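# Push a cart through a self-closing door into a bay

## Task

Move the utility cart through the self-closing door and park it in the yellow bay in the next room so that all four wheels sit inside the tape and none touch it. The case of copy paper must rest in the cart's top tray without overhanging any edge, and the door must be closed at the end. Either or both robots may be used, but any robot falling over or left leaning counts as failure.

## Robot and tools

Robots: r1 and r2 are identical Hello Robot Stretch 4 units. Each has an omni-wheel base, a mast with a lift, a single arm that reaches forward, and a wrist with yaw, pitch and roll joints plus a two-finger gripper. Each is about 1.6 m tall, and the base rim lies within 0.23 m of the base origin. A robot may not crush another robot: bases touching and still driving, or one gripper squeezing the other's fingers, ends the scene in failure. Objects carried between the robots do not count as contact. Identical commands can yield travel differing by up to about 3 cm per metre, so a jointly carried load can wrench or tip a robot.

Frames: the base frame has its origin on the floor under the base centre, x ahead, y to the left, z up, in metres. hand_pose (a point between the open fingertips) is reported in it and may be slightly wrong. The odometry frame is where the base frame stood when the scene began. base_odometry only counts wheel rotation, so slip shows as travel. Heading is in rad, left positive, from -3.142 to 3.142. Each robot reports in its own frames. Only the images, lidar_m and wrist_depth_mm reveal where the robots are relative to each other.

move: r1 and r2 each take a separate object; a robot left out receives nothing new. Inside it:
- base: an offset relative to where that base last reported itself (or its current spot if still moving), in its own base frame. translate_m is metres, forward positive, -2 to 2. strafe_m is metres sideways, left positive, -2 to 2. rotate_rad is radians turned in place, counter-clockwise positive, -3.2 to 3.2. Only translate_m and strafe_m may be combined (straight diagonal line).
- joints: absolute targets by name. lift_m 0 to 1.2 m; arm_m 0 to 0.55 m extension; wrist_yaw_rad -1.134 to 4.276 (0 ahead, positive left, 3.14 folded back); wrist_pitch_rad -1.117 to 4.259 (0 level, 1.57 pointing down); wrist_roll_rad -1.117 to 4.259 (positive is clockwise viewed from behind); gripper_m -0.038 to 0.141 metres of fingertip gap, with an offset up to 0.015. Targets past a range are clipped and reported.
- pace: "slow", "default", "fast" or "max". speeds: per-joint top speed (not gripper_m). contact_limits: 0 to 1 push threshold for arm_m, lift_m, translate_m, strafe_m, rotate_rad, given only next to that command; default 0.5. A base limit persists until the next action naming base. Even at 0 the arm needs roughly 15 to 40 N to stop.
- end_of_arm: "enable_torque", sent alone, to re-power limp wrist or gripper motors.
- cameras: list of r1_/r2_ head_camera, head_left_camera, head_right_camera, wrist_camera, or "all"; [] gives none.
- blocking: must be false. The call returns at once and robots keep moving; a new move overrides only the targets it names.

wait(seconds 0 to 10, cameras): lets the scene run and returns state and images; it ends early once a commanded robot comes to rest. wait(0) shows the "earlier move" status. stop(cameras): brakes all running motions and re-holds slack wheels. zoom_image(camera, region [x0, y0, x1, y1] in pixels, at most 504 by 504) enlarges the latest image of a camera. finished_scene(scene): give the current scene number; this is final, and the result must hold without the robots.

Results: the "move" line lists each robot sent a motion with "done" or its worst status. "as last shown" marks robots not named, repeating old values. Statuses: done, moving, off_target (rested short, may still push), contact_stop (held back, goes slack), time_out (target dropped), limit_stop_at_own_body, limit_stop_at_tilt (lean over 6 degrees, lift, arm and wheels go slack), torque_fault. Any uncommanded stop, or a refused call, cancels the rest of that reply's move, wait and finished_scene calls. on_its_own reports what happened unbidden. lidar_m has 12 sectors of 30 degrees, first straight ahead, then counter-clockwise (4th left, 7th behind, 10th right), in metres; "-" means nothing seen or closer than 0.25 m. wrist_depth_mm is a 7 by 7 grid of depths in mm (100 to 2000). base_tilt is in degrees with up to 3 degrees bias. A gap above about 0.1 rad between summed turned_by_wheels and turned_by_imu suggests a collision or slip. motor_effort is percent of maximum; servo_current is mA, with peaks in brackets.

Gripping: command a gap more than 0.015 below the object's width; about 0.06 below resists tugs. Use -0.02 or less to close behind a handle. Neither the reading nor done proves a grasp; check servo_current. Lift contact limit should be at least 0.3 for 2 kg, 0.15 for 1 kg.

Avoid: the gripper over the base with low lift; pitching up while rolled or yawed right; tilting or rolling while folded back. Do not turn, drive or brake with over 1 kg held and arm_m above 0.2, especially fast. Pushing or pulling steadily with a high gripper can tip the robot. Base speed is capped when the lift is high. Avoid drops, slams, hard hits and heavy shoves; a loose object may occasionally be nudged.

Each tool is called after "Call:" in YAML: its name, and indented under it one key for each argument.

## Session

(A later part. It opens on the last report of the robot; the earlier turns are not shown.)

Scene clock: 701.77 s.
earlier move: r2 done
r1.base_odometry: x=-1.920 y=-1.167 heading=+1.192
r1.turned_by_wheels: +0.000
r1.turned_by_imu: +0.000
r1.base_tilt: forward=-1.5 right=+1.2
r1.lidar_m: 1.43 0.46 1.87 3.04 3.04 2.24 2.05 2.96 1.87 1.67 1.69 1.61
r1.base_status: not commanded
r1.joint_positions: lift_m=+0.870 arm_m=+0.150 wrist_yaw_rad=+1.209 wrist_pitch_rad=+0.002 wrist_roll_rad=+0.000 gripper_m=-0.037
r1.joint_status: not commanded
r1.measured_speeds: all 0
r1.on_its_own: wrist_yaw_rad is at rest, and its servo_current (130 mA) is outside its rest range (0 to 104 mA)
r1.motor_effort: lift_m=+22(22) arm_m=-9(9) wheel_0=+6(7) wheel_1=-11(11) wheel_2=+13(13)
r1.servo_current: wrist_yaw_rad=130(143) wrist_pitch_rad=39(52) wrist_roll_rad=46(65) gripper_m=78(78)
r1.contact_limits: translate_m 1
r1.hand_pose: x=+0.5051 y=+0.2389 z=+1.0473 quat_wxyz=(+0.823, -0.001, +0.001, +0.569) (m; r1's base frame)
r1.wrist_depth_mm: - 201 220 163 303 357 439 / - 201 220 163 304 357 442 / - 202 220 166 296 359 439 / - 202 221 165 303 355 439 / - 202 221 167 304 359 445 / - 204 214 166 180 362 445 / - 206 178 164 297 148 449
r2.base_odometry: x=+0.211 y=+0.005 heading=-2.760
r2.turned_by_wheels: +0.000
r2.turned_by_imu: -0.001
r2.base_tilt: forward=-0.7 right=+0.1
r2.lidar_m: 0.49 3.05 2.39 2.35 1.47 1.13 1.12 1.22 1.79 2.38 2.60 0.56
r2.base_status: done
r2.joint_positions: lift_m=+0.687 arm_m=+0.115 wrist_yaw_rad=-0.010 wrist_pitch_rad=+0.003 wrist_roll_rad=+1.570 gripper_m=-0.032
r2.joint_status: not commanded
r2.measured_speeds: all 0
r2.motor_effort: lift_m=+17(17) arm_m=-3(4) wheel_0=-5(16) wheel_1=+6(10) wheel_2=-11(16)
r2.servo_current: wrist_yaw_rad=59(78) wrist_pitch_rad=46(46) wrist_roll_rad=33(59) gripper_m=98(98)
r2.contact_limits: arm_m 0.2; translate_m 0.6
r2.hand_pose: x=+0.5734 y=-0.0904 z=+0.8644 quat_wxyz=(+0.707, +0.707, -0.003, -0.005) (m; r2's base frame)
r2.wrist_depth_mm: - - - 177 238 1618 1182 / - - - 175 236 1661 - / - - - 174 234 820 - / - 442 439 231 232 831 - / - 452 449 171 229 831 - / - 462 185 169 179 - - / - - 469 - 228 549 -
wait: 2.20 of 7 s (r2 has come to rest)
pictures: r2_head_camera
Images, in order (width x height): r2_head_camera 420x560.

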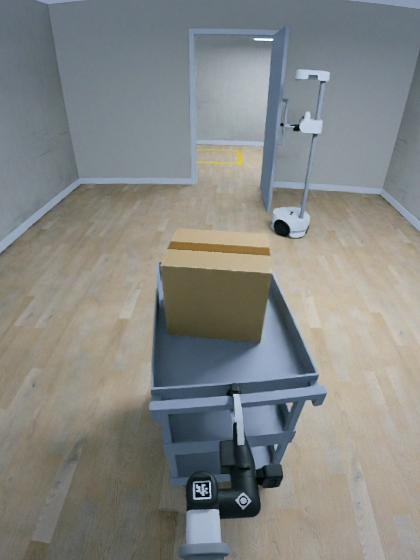

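Call:
move:
  blocking: false
  r2: {"base":{"translate_m":0.4,"strafe_m":0.03},"pace":"slow","contact_limits":{"translate_m":0.6}}
  cameras: []

Call:
wait:
  seconds: 7
  cameras: ["r2_head_camera"]

Scene clock: 707.00 s.
move: r2 moving
r1.base_odometry: x=-1.920 y=-1.167 heading=+1.192
r1.turned_by_wheels: +0.000
r1.turned_by_imu: +0.000
r1.base_tilt: forward=-1.5 right=+1.2
r1.lidar_m: 1.44 0.44 1.87 3.04 3.07 2.25 2.02 2.93 1.88 1.67 1.70 1.61
r1.base_status: not commanded
r1.joint_positions: lift_m=+0.870 arm_m=+0.150 wrist_yaw_rad=+1.209 wrist_pitch_rad=+0.002 wrist_roll_rad=+0.000 gripper_m=-0.037
r1.joint_status: not commanded
r1.measured_speeds: all 0
r1.motor_effort: lift_m=+22(22) arm_m=-9(9) wheel_0=+6(7) wheel_1=-11(11) wheel_2=+13(13)
r1.servo_current: wrist_yaw_rad=124(137) wrist_pitch_rad=46(52) wrist_roll_rad=52(65) gripper_m=72(85)
r1.contact_limits: translate_m 1
r1.hand_pose: x=+0.5051 y=+0.2389 z=+1.0473 quat_wxyz=(+0.823, -0.001, +0.001, +0.569) (m; r1's base frame)
r1.wrist_depth_mm: - 201 219 163 303 357 445 / - 201 220 163 301 359 439 / - 201 220 166 297 359 439 / - 202 220 164 303 359 442 / - 202 221 166 303 359 442 / - 204 212 167 180 357 445 / - 206 178 163 297 148 452
r2.base_odometry: x=+0.200 y=-0.001 heading=-2.760
r2.turned_by_wheels: +0.000
r2.turned_by_imu: +0.000
r2.base_tilt: forward=-0.7 right=+0.1
r2.lidar_m: 0.50 3.04 2.37 2.34 1.48 1.15 1.13 1.24 1.85 2.36 2.58 0.52
r2.base_status: translate_m moving; strafe_m moving
r2.joint_positions: lift_m=+0.687 arm_m=+0.115 wrist_yaw_rad=-0.010 wrist_pitch_rad=+0.003 wrist_roll_rad=+1.570 gripper_m=-0.032
r2.joint_status: not commanded
r2.measured_speeds: translate_m=+0.047 strafe_m=+0.004 rotate_rad=-0.001 lift_m=+0.000 arm_m=+0.000 wrist_yaw_rad=+0.000 wrist_pitch_rad=+0.000 wrist_roll_rad=+0.000
r2.motor_effort: lift_m=+17(17) arm_m=+4(4) wheel_0=+5(9) wheel_1=+5(9) wheel_2=-16(16)
r2.servo_current: wrist_yaw_rad=59(78) wrist_pitch_rad=46(46) wrist_roll_rad=46(52) gripper_m=98(98)
r2.contact_limits: arm_m 0.2; translate_m 0.6
r2.hand_pose: x=+0.5733 y=-0.0904 z=+0.8644 quat_wxyz=(+0.707, +0.707, -0.003, -0.005) (m; r2's base frame)
r2.wrist_depth_mm: - - - 177 239 1618 1205 / - - - 175 237 1708 - / - - - 174 235 809 - / - 439 439 232 232 831 - / - 455 449 171 230 831 - / - 466 185 169 179 - - / - - 473 - 227 559 -
pictures: none
No camera images: "cameras" was empty.

Scene clock: 711.80 s.
earlier move: r2 done
r1.base_odometry: x=-1.920 y=-1.167 heading=+1.192
r1.turned_by_wheels: +0.000
r1.turned_by_imu: +0.000
r1.base_tilt: forward=-1.5 right=+1.2
r1.lidar_m: 1.44 0.46 1.89 3.03 3.06 1.76 1.70 2.96 1.85 1.65 1.69 1.59
r1.base_status: not commanded
r1.joint_positions: lift_m=+0.870 arm_m=+0.150 wrist_yaw_rad=+1.209 wrist_pitch_rad=+0.002 wrist_roll_rad=+0.000 gripper_m=-0.037
r1.joint_status: not commanded
r1.measured_speeds: all 0
r1.on_its_own: wrist_yaw_rad is at rest, and its servo_current (124 mA) is outside its rest range (0 to 104 mA)
r1.motor_effort: lift_m=+22(22) arm_m=-9(9) wheel_0=+6(7) wheel_1=-10(11) wheel_2=+13(13)
r1.servo_current: wrist_yaw_rad=124(143) wrist_pitch_rad=46(52) wrist_roll_rad=46(65) gripper_m=72(85)
r1.contact_limits: translate_m 1
r1.hand_pose: x=+0.5051 y=+0.2389 z=+1.0473 quat_wxyz=(+0.823, -0.001, +0.001, +0.569) (m; r1's base frame)
r1.wrist_depth_mm: - 201 220 163 303 357 445 / - 202 220 164 301 359 439 / - 202 220 166 297 359 439 / - 202 221 164 304 359 442 / - 203 221 166 303 359 445 / - 205 213 166 180 362 449 / - 206 178 163 298 148 452
r2.base_odometry: x=-0.148 y=-0.172 heading=-2.760
r2.turned_by_wheels: +0.001
r2.turned_by_imu: +0.003
r2.base_tilt: forward=-0.7 right=+0.1
r2.lidar_m: 0.49 0.48 2.28 2.24 1.99 1.55 1.52 1.66 2.48 2.43 2.68 0.55
r2.base_status: done
r2.joint_positions: lift_m=+0.687 arm_m=+0.115 wrist_yaw_rad=+0.001 wrist_pitch_rad=+0.003 wrist_roll_rad=+1.570 gripper_m=-0.032
r2.joint_status: not commanded
r2.measured_speeds: all 0
r2.motor_effort: lift_m=+17(17) arm_m=+4(4) wheel_0=+9(13) wheel_1=+5(10) wheel_2=-6(18)
r2.servo_current: wrist_yaw_rad=46(78) wrist_pitch_rad=46(52) wrist_roll_rad=46(65) gripper_m=85(104)
r2.contact_limits: arm_m 0.2; translate_m 0.6
r2.hand_pose: x=+0.5744 y=-0.0870 z=+0.8644 quat_wxyz=(+0.707, +0.707, +0.002, -0.001) (m; r2's base frame)
r2.wrist_depth_mm: - - - 177 238 1618 1160 / - - - 176 237 1618 - / - - - 174 235 809 - / - 436 439 232 234 854 - / - 452 449 172 231 831 - / - 466 186 169 179 - - / - - 473 - 228 132 -
wait: 4.80 of 7 s (r2 has come to rest)
pictures: r2_head_camera
Images, in order (width x height): r2_head_camera 420x560.

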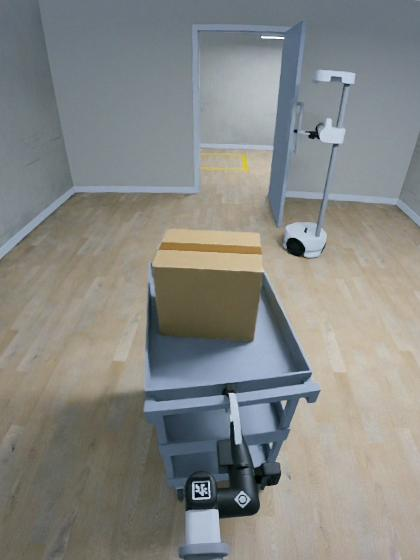

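Call:
move:
  blocking: false
  r2: {"base":{"translate_m":0.25,"strafe_m":0.13},"pace":"slow","contact_limits":{"translate_m":0.6}}
  cameras: []

Call:
wait:
  seconds: 7
  cameras: ["r2_head_camera"]

Scene clock: 716.57 s.
move: r2 moving
r1.base_odometry: x=-1.920 y=-1.167 heading=+1.192
r1.turned_by_wheels: +0.000
r1.turned_by_imu: +0.000
r1.base_tilt: forward=-1.5 right=+1.3
r1.lidar_m: 1.44 0.47 1.88 3.04 3.06 1.75 1.71 2.95 1.85 1.67 1.69 1.60
r1.base_status: not commanded
r1.joint_positions: lift_m=+0.870 arm_m=+0.150 wrist_yaw_rad=+1.209 wrist_pitch_rad=+0.002 wrist_roll_rad=+0.000 gripper_m=-0.037
r1.joint_status: not commanded
r1.measured_speeds: all 0
r1.motor_effort: lift_m=+22(22) arm_m=-9(9) wheel_0=+6(7) wheel_1=-11(11) wheel_2=+13(13)
r1.servo_current: wrist_yaw_rad=130(130) wrist_pitch_rad=39(46) wrist_roll_rad=39(59) gripper_m=78(78)
r1.contact_limits: translate_m 1
r1.hand_pose: x=+0.5051 y=+0.2389 z=+1.0473 quat_wxyz=(+0.823, -0.001, +0.001, +0.569) (m; r1's base frame)
r1.wrist_depth_mm: - 200 219 163 301 357 442 / - 202 220 164 300 359 442 / - 202 220 166 296 359 439 / - 202 220 165 304 359 442 / - 202 221 166 304 362 442 / - 205 213 166 180 364 449 / - 206 178 163 300 148 449
r2.base_odometry: x=-0.158 y=-0.183 heading=-2.759
r2.turned_by_wheels: +0.001
r2.turned_by_imu: +0.001
r2.base_tilt: forward=-0.7 right=+0.0
r2.lidar_m: 0.50 2.91 2.28 2.24 1.96 1.57 1.52 1.66 2.51 2.47 2.68 0.56
r2.base_status: translate_m moving; strafe_m moving
r2.joint_positions: lift_m=+0.687 arm_m=+0.115 wrist_yaw_rad=+0.001 wrist_pitch_rad=+0.003 wrist_roll_rad=+1.570 gripper_m=-0.032
r2.joint_status: not commanded
r2.measured_speeds: translate_m=+0.049 strafe_m=+0.025 rotate_rad=-0.001 lift_m=+0.000 arm_m=+0.000 wrist_yaw_rad=+0.000 wrist_pitch_rad=+0.000 wrist_roll_rad=+0.000
r2.motor_effort: lift_m=+17(17) arm_m=+4(4) wheel_0=+8(10) wheel_1=+11(11) wheel_2=-10(13)
r2.servo_current: wrist_yaw_rad=52(59) wrist_pitch_rad=39(46) wrist_roll_rad=46(52) gripper_m=98(98)
r2.contact_limits: arm_m 0.2; translate_m 0.6
r2.hand_pose: x=+0.5744 y=-0.0870 z=+0.8644 quat_wxyz=(+0.707, +0.707, +0.002, -0.001) (m; r2's base frame)
r2.wrist_depth_mm: - - - 178 240 1661 1160 / - - - 176 237 1708 - / - - - 175 236 809 - / - 442 439 232 233 842 - / - 452 449 172 230 831 - / - 459 186 169 179 - - / - - 469 - 228 133 -
pictures: none
No camera images: "cameras" was empty.

Scene clock: 720.07 s.
earlier move: r2 done
r1.base_odometry: x=-1.920 y=-1.167 heading=+1.192
r1.turned_by_wheels: +0.000
r1.turned_by_imu: +0.000
r1.base_tilt: forward=-1.5 right=+1.2
r1.lidar_m: 1.43 0.45 1.89 3.02 3.07 1.52 1.74 2.93 1.88 1.67 1.69 1.61
r1.base_status: not commanded
r1.joint_positions: lift_m=+0.870 arm_m=+0.150 wrist_yaw_rad=+1.209 wrist_pitch_rad=+0.002 wrist_roll_rad=+0.000 gripper_m=-0.037
r1.joint_status: not commanded
r1.measured_speeds: all 0
r1.on_its_own: wrist_yaw_rad is at rest, and its servo_current (124 mA) is outside its rest range (0 to 104 mA)
r1.motor_effort: lift_m=+22(22) arm_m=-9(9) wheel_0=+7(7) wheel_1=-11(11) wheel_2=+13(13)
r1.servo_current: wrist_yaw_rad=124(143) wrist_pitch_rad=39(46) wrist_roll_rad=52(72) gripper_m=72(85)
r1.contact_limits: translate_m 1
r1.hand_pose: x=+0.5051 y=+0.2389 z=+1.0473 quat_wxyz=(+0.823, -0.001, +0.001, +0.569) (m; r1's base frame)
r1.wrist_depth_mm: - 202 220 163 303 359 439 / - 202 220 164 304 357 442 / - 202 219 166 297 362 439 / - 202 220 165 303 355 439 / - 202 221 167 304 359 442 / - 204 213 166 180 359 442 / - 206 178 163 298 148 449
r2.base_odometry: x=-0.332 y=-0.386 heading=-2.760
r2.turned_by_wheels: -0.001
r2.turned_by_imu: -0.001
r2.base_tilt: forward=-0.7 right=+0.1
r2.lidar_m: 0.50 2.77 2.14 2.08 2.27 1.79 1.73 1.91 2.66 2.62 2.83 0.51
r2.base_status: done
r2.joint_positions: lift_m=+0.687 arm_m=+0.115 wrist_yaw_rad=-0.005 wrist_pitch_rad=+0.003 wrist_roll_rad=+1.570 gripper_m=-0.032
r2.joint_status: not commanded
r2.measured_speeds: all 0
r2.motor_effort: lift_m=+17(17) arm_m=+4(4) wheel_0=+3(10) wheel_1=+3(11) wheel_2=-9(15)
r2.servo_current: wrist_yaw_rad=59(65) wrist_pitch_rad=46(52) wrist_roll_rad=46(65) gripper_m=98(104)
r2.contact_limits: arm_m 0.2; translate_m 0.6
r2.hand_pose: x=+0.5738 y=-0.0890 z=+0.8644 quat_wxyz=(+0.707, +0.707, -0.001, -0.003) (m; r2's base frame)
r2.wrist_depth_mm: - - - 165 225 1661 1138 / - - - 166 227 750 - / - 427 427 167 228 831 - / - 442 439 228 228 831 - / - 462 455 169 230 854 - / - - 186 169 178 - - / - - 492 - 231 1499 -
wait: 3.50 of 7 s (r2 has come to rest)
pictures: r2_head_camera
Images, in order (width x height): r2_head_camera 420x560.

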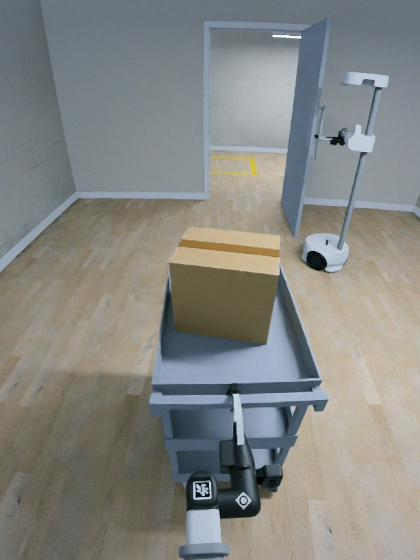

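Call:
move:
  blocking: false
  r2: {"base":{"rotate_rad":-0.1},"pace":"slow"}
  cameras: []

Call:
wait:
  seconds: 2
  cameras: []

Call:
move:
  blocking: false
  r2: {"base":{"translate_m":0.25,"strafe_m":0.09},"pace":"slow","contact_limits":{"translate_m":0.6}}
  cameras: []

Call:
wait:
  seconds: 7
  cameras: ["r2_head_camera"]

Scene clock: 727.20 s.
move: r2 moving
r1.base_odometry: x=-1.920 y=-1.167 heading=+1.192
r1.turned_by_wheels: +0.000
r1.turned_by_imu: +0.000
r1.base_tilt: forward=-1.5 right=+1.2
r1.lidar_m: 1.43 0.44 1.88 3.05 3.07 1.54 1.69 2.92 1.86 1.66 1.69 1.60
r1.base_status: not commanded
r1.joint_positions: lift_m=+0.870 arm_m=+0.150 wrist_yaw_rad=+1.209 wrist_pitch_rad=+0.002 wrist_roll_rad=+0.000 gripper_m=-0.037
r1.joint_status: not commanded
r1.measured_speeds: all 0
r1.motor_effort: lift_m=+22(22) arm_m=-9(9) wheel_0=+6(7) wheel_1=-11(11) wheel_2=+13(13)
r1.servo_current: wrist_yaw_rad=117(137) wrist_pitch_rad=39(46) wrist_roll_rad=46(59) gripper_m=72(78)
r1.contact_limits: translate_m 1
r1.hand_pose: x=+0.5051 y=+0.2389 z=+1.0473 quat_wxyz=(+0.823, -0.001, +0.001, +0.569) (m; r1's base frame)
r1.wrist_depth_mm: - 201 219 163 303 359 436 / - 200 220 163 303 357 442 / - 202 220 166 294 359 442 / - 202 220 165 303 357 442 / - 203 220 166 303 357 442 / - 204 213 167 180 362 445 / - 206 178 163 298 148 449
r2.base_odometry: x=-0.332 y=-0.386 heading=-2.849
r2.turned_by_wheels: -0.089
r2.turned_by_imu: -0.086
r2.base_tilt: forward=-0.7 right=+0.1
r2.lidar_m: 0.50 0.53 2.22 2.08 2.25 1.82 1.75 1.86 2.55 2.61 2.75 0.54
r2.base_status: rotate_rad moving
r2.joint_positions: lift_m=+0.687 arm_m=+0.115 wrist_yaw_rad=+0.007 wrist_pitch_rad=+0.003 wrist_roll_rad=+1.570 gripper_m=-0.032
r2.joint_status: not commanded
r2.measured_speeds: translate_m=+0.000 strafe_m=-0.001 rotate_rad=-0.149 lift_m=+0.000 arm_m=+0.000 wrist_yaw_rad=+0.000 wrist_pitch_rad=+0.000 wrist_roll_rad=+0.000
r2.motor_effort: lift_m=+17(17) arm_m=+4(4) wheel_0=+12(15) wheel_1=+7(9) wheel_2=+11(12)
r2.servo_current: wrist_yaw_rad=46(59) wrist_pitch_rad=39(52) wrist_roll_rad=46(59) gripper_m=91(98)
r2.contact_limits: arm_m 0.2
r2.hand_pose: x=+0.5749 y=-0.0854 z=+0.8644 quat_wxyz=(+0.707, +0.707, +0.004, +0.001) (m; r2's base frame)
r2.wrist_depth_mm: - - - 175 236 1618 1138 / - - - 174 236 1618 - / - - - 173 234 809 - / - 436 439 172 232 842 - / - 449 449 171 231 820 - / - 462 186 170 179 - - / - - 473 - 229 132 -
pictures: none
No camera images: "cameras" was empty.

Scene clock: 727.70 s.
earlier move: r2 done
r1.base_odometry: x=-1.920 y=-1.167 heading=+1.192
r1.turned_by_wheels: +0.000
r1.turned_by_imu: +0.000
r1.base_tilt: forward=-1.5 right=+1.3
r1.lidar_m: 1.45 0.45 1.90 3.03 3.05 1.54 1.70 2.95 1.88 1.68 1.70 1.61
r1.base_status: not commanded
r1.joint_positions: lift_m=+0.870 arm_m=+0.150 wrist_yaw_rad=+1.209 wrist_pitch_rad=+0.002 wrist_roll_rad=+0.000 gripper_m=-0.037
r1.joint_status: not commanded
r1.measured_speeds: all 0
r1.on_its_own: wrist_yaw_rad is at rest, and its servo_current (124 mA) is outside its rest range (0 to 104 mA)
r1.motor_effort: lift_m=+22(22) arm_m=-9(9) wheel_0=+6(7) wheel_1=-11(11) wheel_2=+13(13)
r1.servo_current: wrist_yaw_rad=124(143) wrist_pitch_rad=46(52) wrist_roll_rad=46(59) gripper_m=78(78)
r1.contact_limits: translate_m 1
r1.hand_pose: x=+0.5051 y=+0.2389 z=+1.0473 quat_wxyz=(+0.823, -0.001, +0.001, +0.569) (m; r1's base frame)
r1.wrist_depth_mm: - 200 220 163 300 359 449 / - 202 220 163 304 357 445 / - 202 220 166 294 357 439 / - 202 220 164 301 359 442 / - 202 221 167 304 359 442 / - 205 213 166 180 364 445 / - 206 177 163 298 148 452
r2.base_odometry: x=-0.332 y=-0.386 heading=-2.858
r2.turned_by_wheels: -0.009
r2.turned_by_imu: -0.009
r2.base_tilt: forward=-0.7 right=+0.1
r2.lidar_m: 0.48 0.50 2.19 2.08 2.24 1.81 1.74 1.85 2.52 2.61 2.74 0.57
r2.base_status: done
r2.joint_positions: lift_m=+0.687 arm_m=+0.115 wrist_yaw_rad=+0.006 wrist_pitch_rad=+0.003 wrist_roll_rad=+1.570 gripper_m=-0.032
r2.joint_status: not commanded
r2.measured_speeds: all 0
r2.motor_effort: lift_m=+17(17) arm_m=+5(5) wheel_0=+7(15) wheel_1=+4(9) wheel_2=+7(12)
r2.servo_current: wrist_yaw_rad=46(65) wrist_pitch_rad=39(52) wrist_roll_rad=46(59) gripper_m=91(98)
r2.contact_limits: arm_m 0.2
r2.hand_pose: x=+0.5747 y=-0.0858 z=+0.8644 quat_wxyz=(+0.707, +0.707, +0.003, +0.001) (m; r2's base frame)
r2.wrist_depth_mm: - - - 181 243 1499 1160 / - - - 179 240 1661 517 / - - - 177 237 809 - / - 436 436 234 235 831 - / - 449 445 173 232 820 - / - 459 186 170 179 - - / - - 462 - 227 - -
wait: 0.50 of 2 s (r2 has come to rest)
pictures: none
No camera images: "cameras" was empty.

Scene clock: 728.20 s.
move: r2 moving
r1.base_odometry: x=-1.920 y=-1.167 heading=+1.192
r1.turned_by_wheels: +0.000
r1.turned_by_imu: +0.000
r1.base_tilt: forward=-1.5 right=+1.2
r1.lidar_m: 1.44 0.47 1.88 3.05 3.08 1.52 1.71 2.91 1.88 1.67 1.67 1.62
r1.base_status: not commanded
r1.joint_positions: lift_m=+0.870 arm_m=+0.150 wrist_yaw_rad=+1.209 wrist_pitch_rad=+0.002 wrist_roll_rad=+0.000 gripper_m=-0.037
r1.joint_status: not commanded
r1.measured_speeds: all 0
r1.motor_effort: lift_m=+22(22) arm_m=-9(9) wheel_0=+6(7) wheel_1=-11(11) wheel_2=+13(13)
r1.servo_current: wrist_yaw_rad=124(124) wrist_pitch_rad=39(46) wrist_roll_rad=65(65) gripper_m=78(85)
r1.contact_limits: translate_m 1
r1.hand_pose: x=+0.5051 y=+0.2389 z=+1.0473 quat_wxyz=(+0.823, -0.001, +0.001, +0.569) (m; r1's base frame)
r1.wrist_depth_mm: - 201 220 163 303 359 439 / - 202 220 164 303 357 442 / - 202 220 166 296 355 442 / - 202 221 165 304 357 442 / - 202 220 166 304 357 442 / - 204 213 166 180 359 445 / - 205 178 163 297 148 452
r2.base_odometry: x=-0.342 y=-0.394 heading=-2.858
r2.turned_by_wheels: +0.000
r2.turned_by_imu: +0.000
r2.base_tilt: forward=-0.7 right=+0.1
r2.lidar_m: 0.47 0.53 2.20 2.08 2.23 1.82 1.77 1.85 2.53 2.60 2.74 0.54
r2.base_status: translate_m moving; strafe_m moving
r2.joint_positions: lift_m=+0.687 arm_m=+0.115 wrist_yaw_rad=+0.002 wrist_pitch_rad=+0.003 wrist_roll_rad=+1.570 gripper_m=-0.032
r2.joint_status: not commanded
r2.measured_speeds: translate_m=+0.050 strafe_m=+0.017 rotate_rad=+0.000 lift_m=+0.000 arm_m=+0.000 wrist_yaw_rad=-0.008 wrist_pitch_rad=+0.000 wrist_roll_rad=+0.000
r2.motor_effort: lift_m=+17(17) arm_m=+4(5) wheel_0=+7(10) wheel_1=+7(10) wheel_2=-12(13)
r2.servo_current: wrist_yaw_rad=52(59) wrist_pitch_rad=46(46) wrist_roll_rad=39(59) gripper_m=91(98)
r2.contact_limits: arm_m 0.2; translate_m 0.6
r2.hand_pose: x=+0.5744 y=-0.0868 z=+0.8644 quat_wxyz=(+0.707, +0.707, +0.002, +0.000) (m; r2's base frame)
r2.wrist_depth_mm: - - - 245 246 1499 1160 / - - - 181 242 1661 508 / - - - 178 238 809 - / - 436 436 233 236 842 - / - 445 445 173 231 842 - / - 455 185 169 179 - - / - - 459 - 224 - -
pictures: none
No camera images: "cameras" was empty.

Scene clock: 731.57 s.
earlier move: r2 done
r1.base_odometry: x=-1.920 y=-1.167 heading=+1.192
r1.turned_by_wheels: +0.000
r1.turned_by_imu: +0.000
r1.base_tilt: forward=-1.5 right=+1.3
r1.lidar_m: 1.45 0.44 1.85 3.04 3.05 1.39 1.76 2.93 1.86 1.65 1.68 1.62
r1.base_status: not commanded
r1.joint_positions: lift_m=+0.870 arm_m=+0.150 wrist_yaw_rad=+1.209 wrist_pitch_rad=+0.002 wrist_roll_rad=+0.000 gripper_m=-0.037
r1.joint_status: not commanded
r1.measured_speeds: all 0
r1.on_its_own: wrist_yaw_rad is at rest, and its servo_current (124 mA) is outside its rest range (0 to 104 mA)
r1.motor_effort: lift_m=+22(22) arm_m=-9(9) wheel_0=+6(7) wheel_1=-11(11) wheel_2=+13(13)
r1.servo_current: wrist_yaw_rad=124(143) wrist_pitch_rad=39(52) wrist_roll_rad=39(65) gripper_m=85(85)
r1.contact_limits: translate_m 1
r1.hand_pose: x=+0.5051 y=+0.2389 z=+1.0473 quat_wxyz=(+0.823, -0.001, +0.001, +0.569) (m; r1's base frame)
r1.wrist_depth_mm: - 201 219 163 301 357 439 / - 201 220 163 301 357 442 / - 202 220 166 296 357 439 / - 202 220 165 304 359 439 / - 202 221 166 304 362 442 / - 204 212 167 179 359 445 / - 205 178 163 298 148 452
r2.base_odometry: x=-0.546 y=-0.542 heading=-2.859
r2.turned_by_wheels: +0.000
r2.turned_by_imu: -0.001
r2.base_tilt: forward=-0.7 right=+0.1
r2.lidar_m: 0.48 2.86 2.12 1.99 2.11 2.08 1.99 2.09 2.78 2.71 2.83 0.54
r2.base_status: done
r2.joint_positions: lift_m=+0.687 arm_m=+0.115 wrist_yaw_rad=-0.006 wrist_pitch_rad=+0.003 wrist_roll_rad=+1.570 gripper_m=-0.032
r2.joint_status: not commanded
r2.measured_speeds: all 0
r2.motor_effort: lift_m=+17(17) arm_m=+5(5) wheel_0=+0(10) wheel_1=+3(10) wheel_2=-7(15)
r2.servo_current: wrist_yaw_rad=52(65) wrist_pitch_rad=39(52) wrist_roll_rad=52(65) gripper_m=91(98)
r2.contact_limits: arm_m 0.2; translate_m 0.6
r2.hand_pose: x=+0.5737 y=-0.0891 z=+0.8644 quat_wxyz=(+0.707, +0.707, -0.001, -0.003) (m; r2's base frame)
r2.wrist_depth_mm: - - - 191 256 1499 1160 / - - - 187 248 1618 530 / - - - 181 244 809 - / - 439 439 178 238 842 - / - 442 442 175 232 820 - / - 449 187 169 178 - - / - - 455 - 224 - -
wait: 3.37 of 7 s (r2 has come to rest)
pictures: r2_head_camera
Images, in order (width x height): r2_head_camera 420x560.

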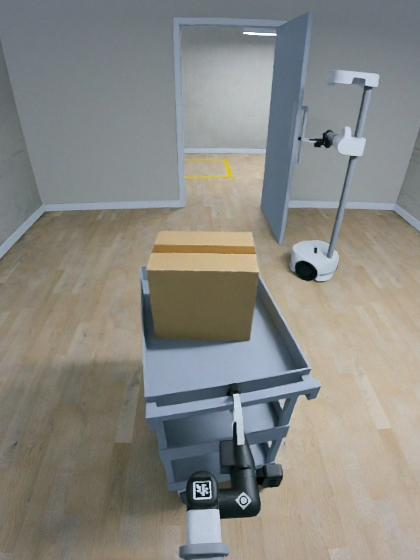

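Call:
move:
  blocking: false
  r2: {"base":{"translate_m":0.3,"strafe_m":0.12},"pace":"slow","contact_limits":{"translate_m":0.6}}
  cameras: []

Call:
wait:
  seconds: 7
  cameras: ["r2_head_camera"]

Scene clock: 737.03 s.
move: r2 moving
r1.base_odometry: x=-1.920 y=-1.167 heading=+1.192
r1.turned_by_wheels: +0.000
r1.turned_by_imu: +0.000
r1.base_tilt: forward=-1.5 right=+1.2
r1.lidar_m: 1.43 0.42 1.89 3.03 3.07 1.38 1.77 2.92 1.88 1.67 1.69 1.61
r1.base_status: not commanded
r1.joint_positions: lift_m=+0.870 arm_m=+0.150 wrist_yaw_rad=+1.209 wrist_pitch_rad=+0.002 wrist_roll_rad=+0.000 gripper_m=-0.037
r1.joint_status: not commanded
r1.measured_speeds: all 0
r1.motor_effort: lift_m=+22(22) arm_m=-9(9) wheel_0=+6(7) wheel_1=-11(11) wheel_2=+13(13)
r1.servo_current: wrist_yaw_rad=111(143) wrist_pitch_rad=39(52) wrist_roll_rad=52(52) gripper_m=72(85)
r1.contact_limits: translate_m 1
r1.hand_pose: x=+0.5051 y=+0.2389 z=+1.0473 quat_wxyz=(+0.823, -0.001, +0.001, +0.569) (m; r1's base frame)
r1.wrist_depth_mm: - 201 220 163 303 357 445 / - 202 220 164 303 357 442 / - 202 220 166 297 357 442 / - 202 220 165 303 359 445 / - 203 221 166 306 357 442 / - 204 212 167 180 359 449 / - 206 177 163 297 148 449
r2.base_odometry: x=-0.557 y=-0.550 heading=-2.859
r2.turned_by_wheels: +0.000
r2.turned_by_imu: +0.000
r2.base_tilt: forward=-0.7 right=+0.1
r2.lidar_m: 0.49 2.87 2.13 2.00 2.09 2.11 2.00 2.11 2.80 2.71 2.84 0.54
r2.base_status: translate_m moving; strafe_m moving
r2.joint_positions: lift_m=+0.687 arm_m=+0.115 wrist_yaw_rad=-0.006 wrist_pitch_rad=+0.003 wrist_roll_rad=+1.570 gripper_m=-0.032
r2.joint_status: not commanded
r2.measured_speeds: translate_m=+0.049 strafe_m=+0.020 rotate_rad=+0.001 lift_m=+0.000 arm_m=+0.000 wrist_yaw_rad=+0.000 wrist_pitch_rad=+0.000 wrist_roll_rad=+0.000
r2.motor_effort: lift_m=+17(17) arm_m=+4(5) wheel_0=+2(5) wheel_1=+8(8) wheel_2=-14(15)
r2.servo_current: wrist_yaw_rad=52(65) wrist_pitch_rad=39(52) wrist_roll_rad=39(59) gripper_m=91(98)
r2.contact_limits: arm_m 0.2; translate_m 0.6
r2.hand_pose: x=+0.5737 y=-0.0891 z=+0.8644 quat_wxyz=(+0.707, +0.707, -0.001, -0.003) (m; r2's base frame)
r2.wrist_depth_mm: - - - 192 257 1499 1098 / - - - 187 250 1661 521 / - - - 182 244 809 - / - 439 436 178 236 831 - / - 445 445 174 232 820 - / - 445 187 169 178 - - / - - 452 - 224 - -
pictures: none
No camera images: "cameras" was empty.

Scene clock: 740.97 s.
earlier move: r2 done
r1.base_odometry: x=-1.920 y=-1.167 heading=+1.192
r1.turned_by_wheels: +0.000
r1.turned_by_imu: +0.000
r1.base_tilt: forward=-1.5 right=+1.2
r1.lidar_m: 1.43 0.46 1.89 3.03 1.50 1.24 - 2.92 1.87 1.69 1.68 1.58
r1.base_status: not commanded
r1.joint_positions: lift_m=+0.870 arm_m=+0.150 wrist_yaw_rad=+1.209 wrist_pitch_rad=+0.002 wrist_roll_rad=+0.000 gripper_m=-0.037
r1.joint_status: not commanded
r1.measured_speeds: all 0
r1.on_its_own: wrist_yaw_rad is at rest, and its servo_current (143 mA) is outside its rest range (0 to 104 mA)
r1.motor_effort: lift_m=+22(22) arm_m=-9(9) wheel_0=+6(7) wheel_1=-11(11) wheel_2=+13(13)
r1.servo_current: wrist_yaw_rad=143(150) wrist_pitch_rad=33(52) wrist_roll_rad=46(72) gripper_m=78(85)
r1.contact_limits: translate_m 1
r1.hand_pose: x=+0.5051 y=+0.2389 z=+1.0473 quat_wxyz=(+0.823, -0.001, +0.001, +0.569) (m; r1's base frame)
r1.wrist_depth_mm: - 201 220 163 303 357 442 / - 201 220 163 303 357 439 / - 202 220 166 294 357 442 / - 202 220 165 301 359 445 / - 202 220 167 306 362 442 / - 205 213 167 180 364 445 / - 206 177 163 298 148 445
r2.base_odometry: x=-0.801 y=-0.741 heading=-2.859
r2.turned_by_wheels: +0.000
r2.turned_by_imu: -0.001
r2.base_tilt: forward=-0.7 right=+0.1
r2.lidar_m: 0.45 2.70 1.99 1.89 1.98 2.40 2.27 2.40 2.95 2.81 2.96 0.55
r2.base_status: done
r2.joint_positions: lift_m=+0.687 arm_m=+0.115 wrist_yaw_rad=-0.006 wrist_pitch_rad=+0.003 wrist_roll_rad=+1.570 gripper_m=-0.032
r2.joint_status: not commanded
r2.measured_speeds: all 0
r2.motor_effort: lift_m=+17(17) arm_m=+5(5) wheel_0=+1(6) wheel_1=+3(8) wheel_2=-7(15)
r2.servo_current: wrist_yaw_rad=46(65) wrist_pitch_rad=46(52) wrist_roll_rad=46(59) gripper_m=91(98)
r2.contact_limits: arm_m 0.2; translate_m 0.6
r2.hand_pose: x=+0.5737 y=-0.0891 z=+0.8644 quat_wxyz=(+0.707, +0.707, -0.001, -0.003) (m; r2's base frame)
r2.wrist_depth_mm: - - - 190 256 1537 1182 / - - - 186 250 1661 525 / - - - 181 243 809 - / - 439 439 179 239 831 - / - 445 445 175 233 831 - / - 449 185 169 179 - - / - - 452 - 224 - -
wait: 3.93 of 7 s (r2 has come to rest)
pictures: r2_head_camera
Images, in order (width x height): r2_head_camera 420x560.

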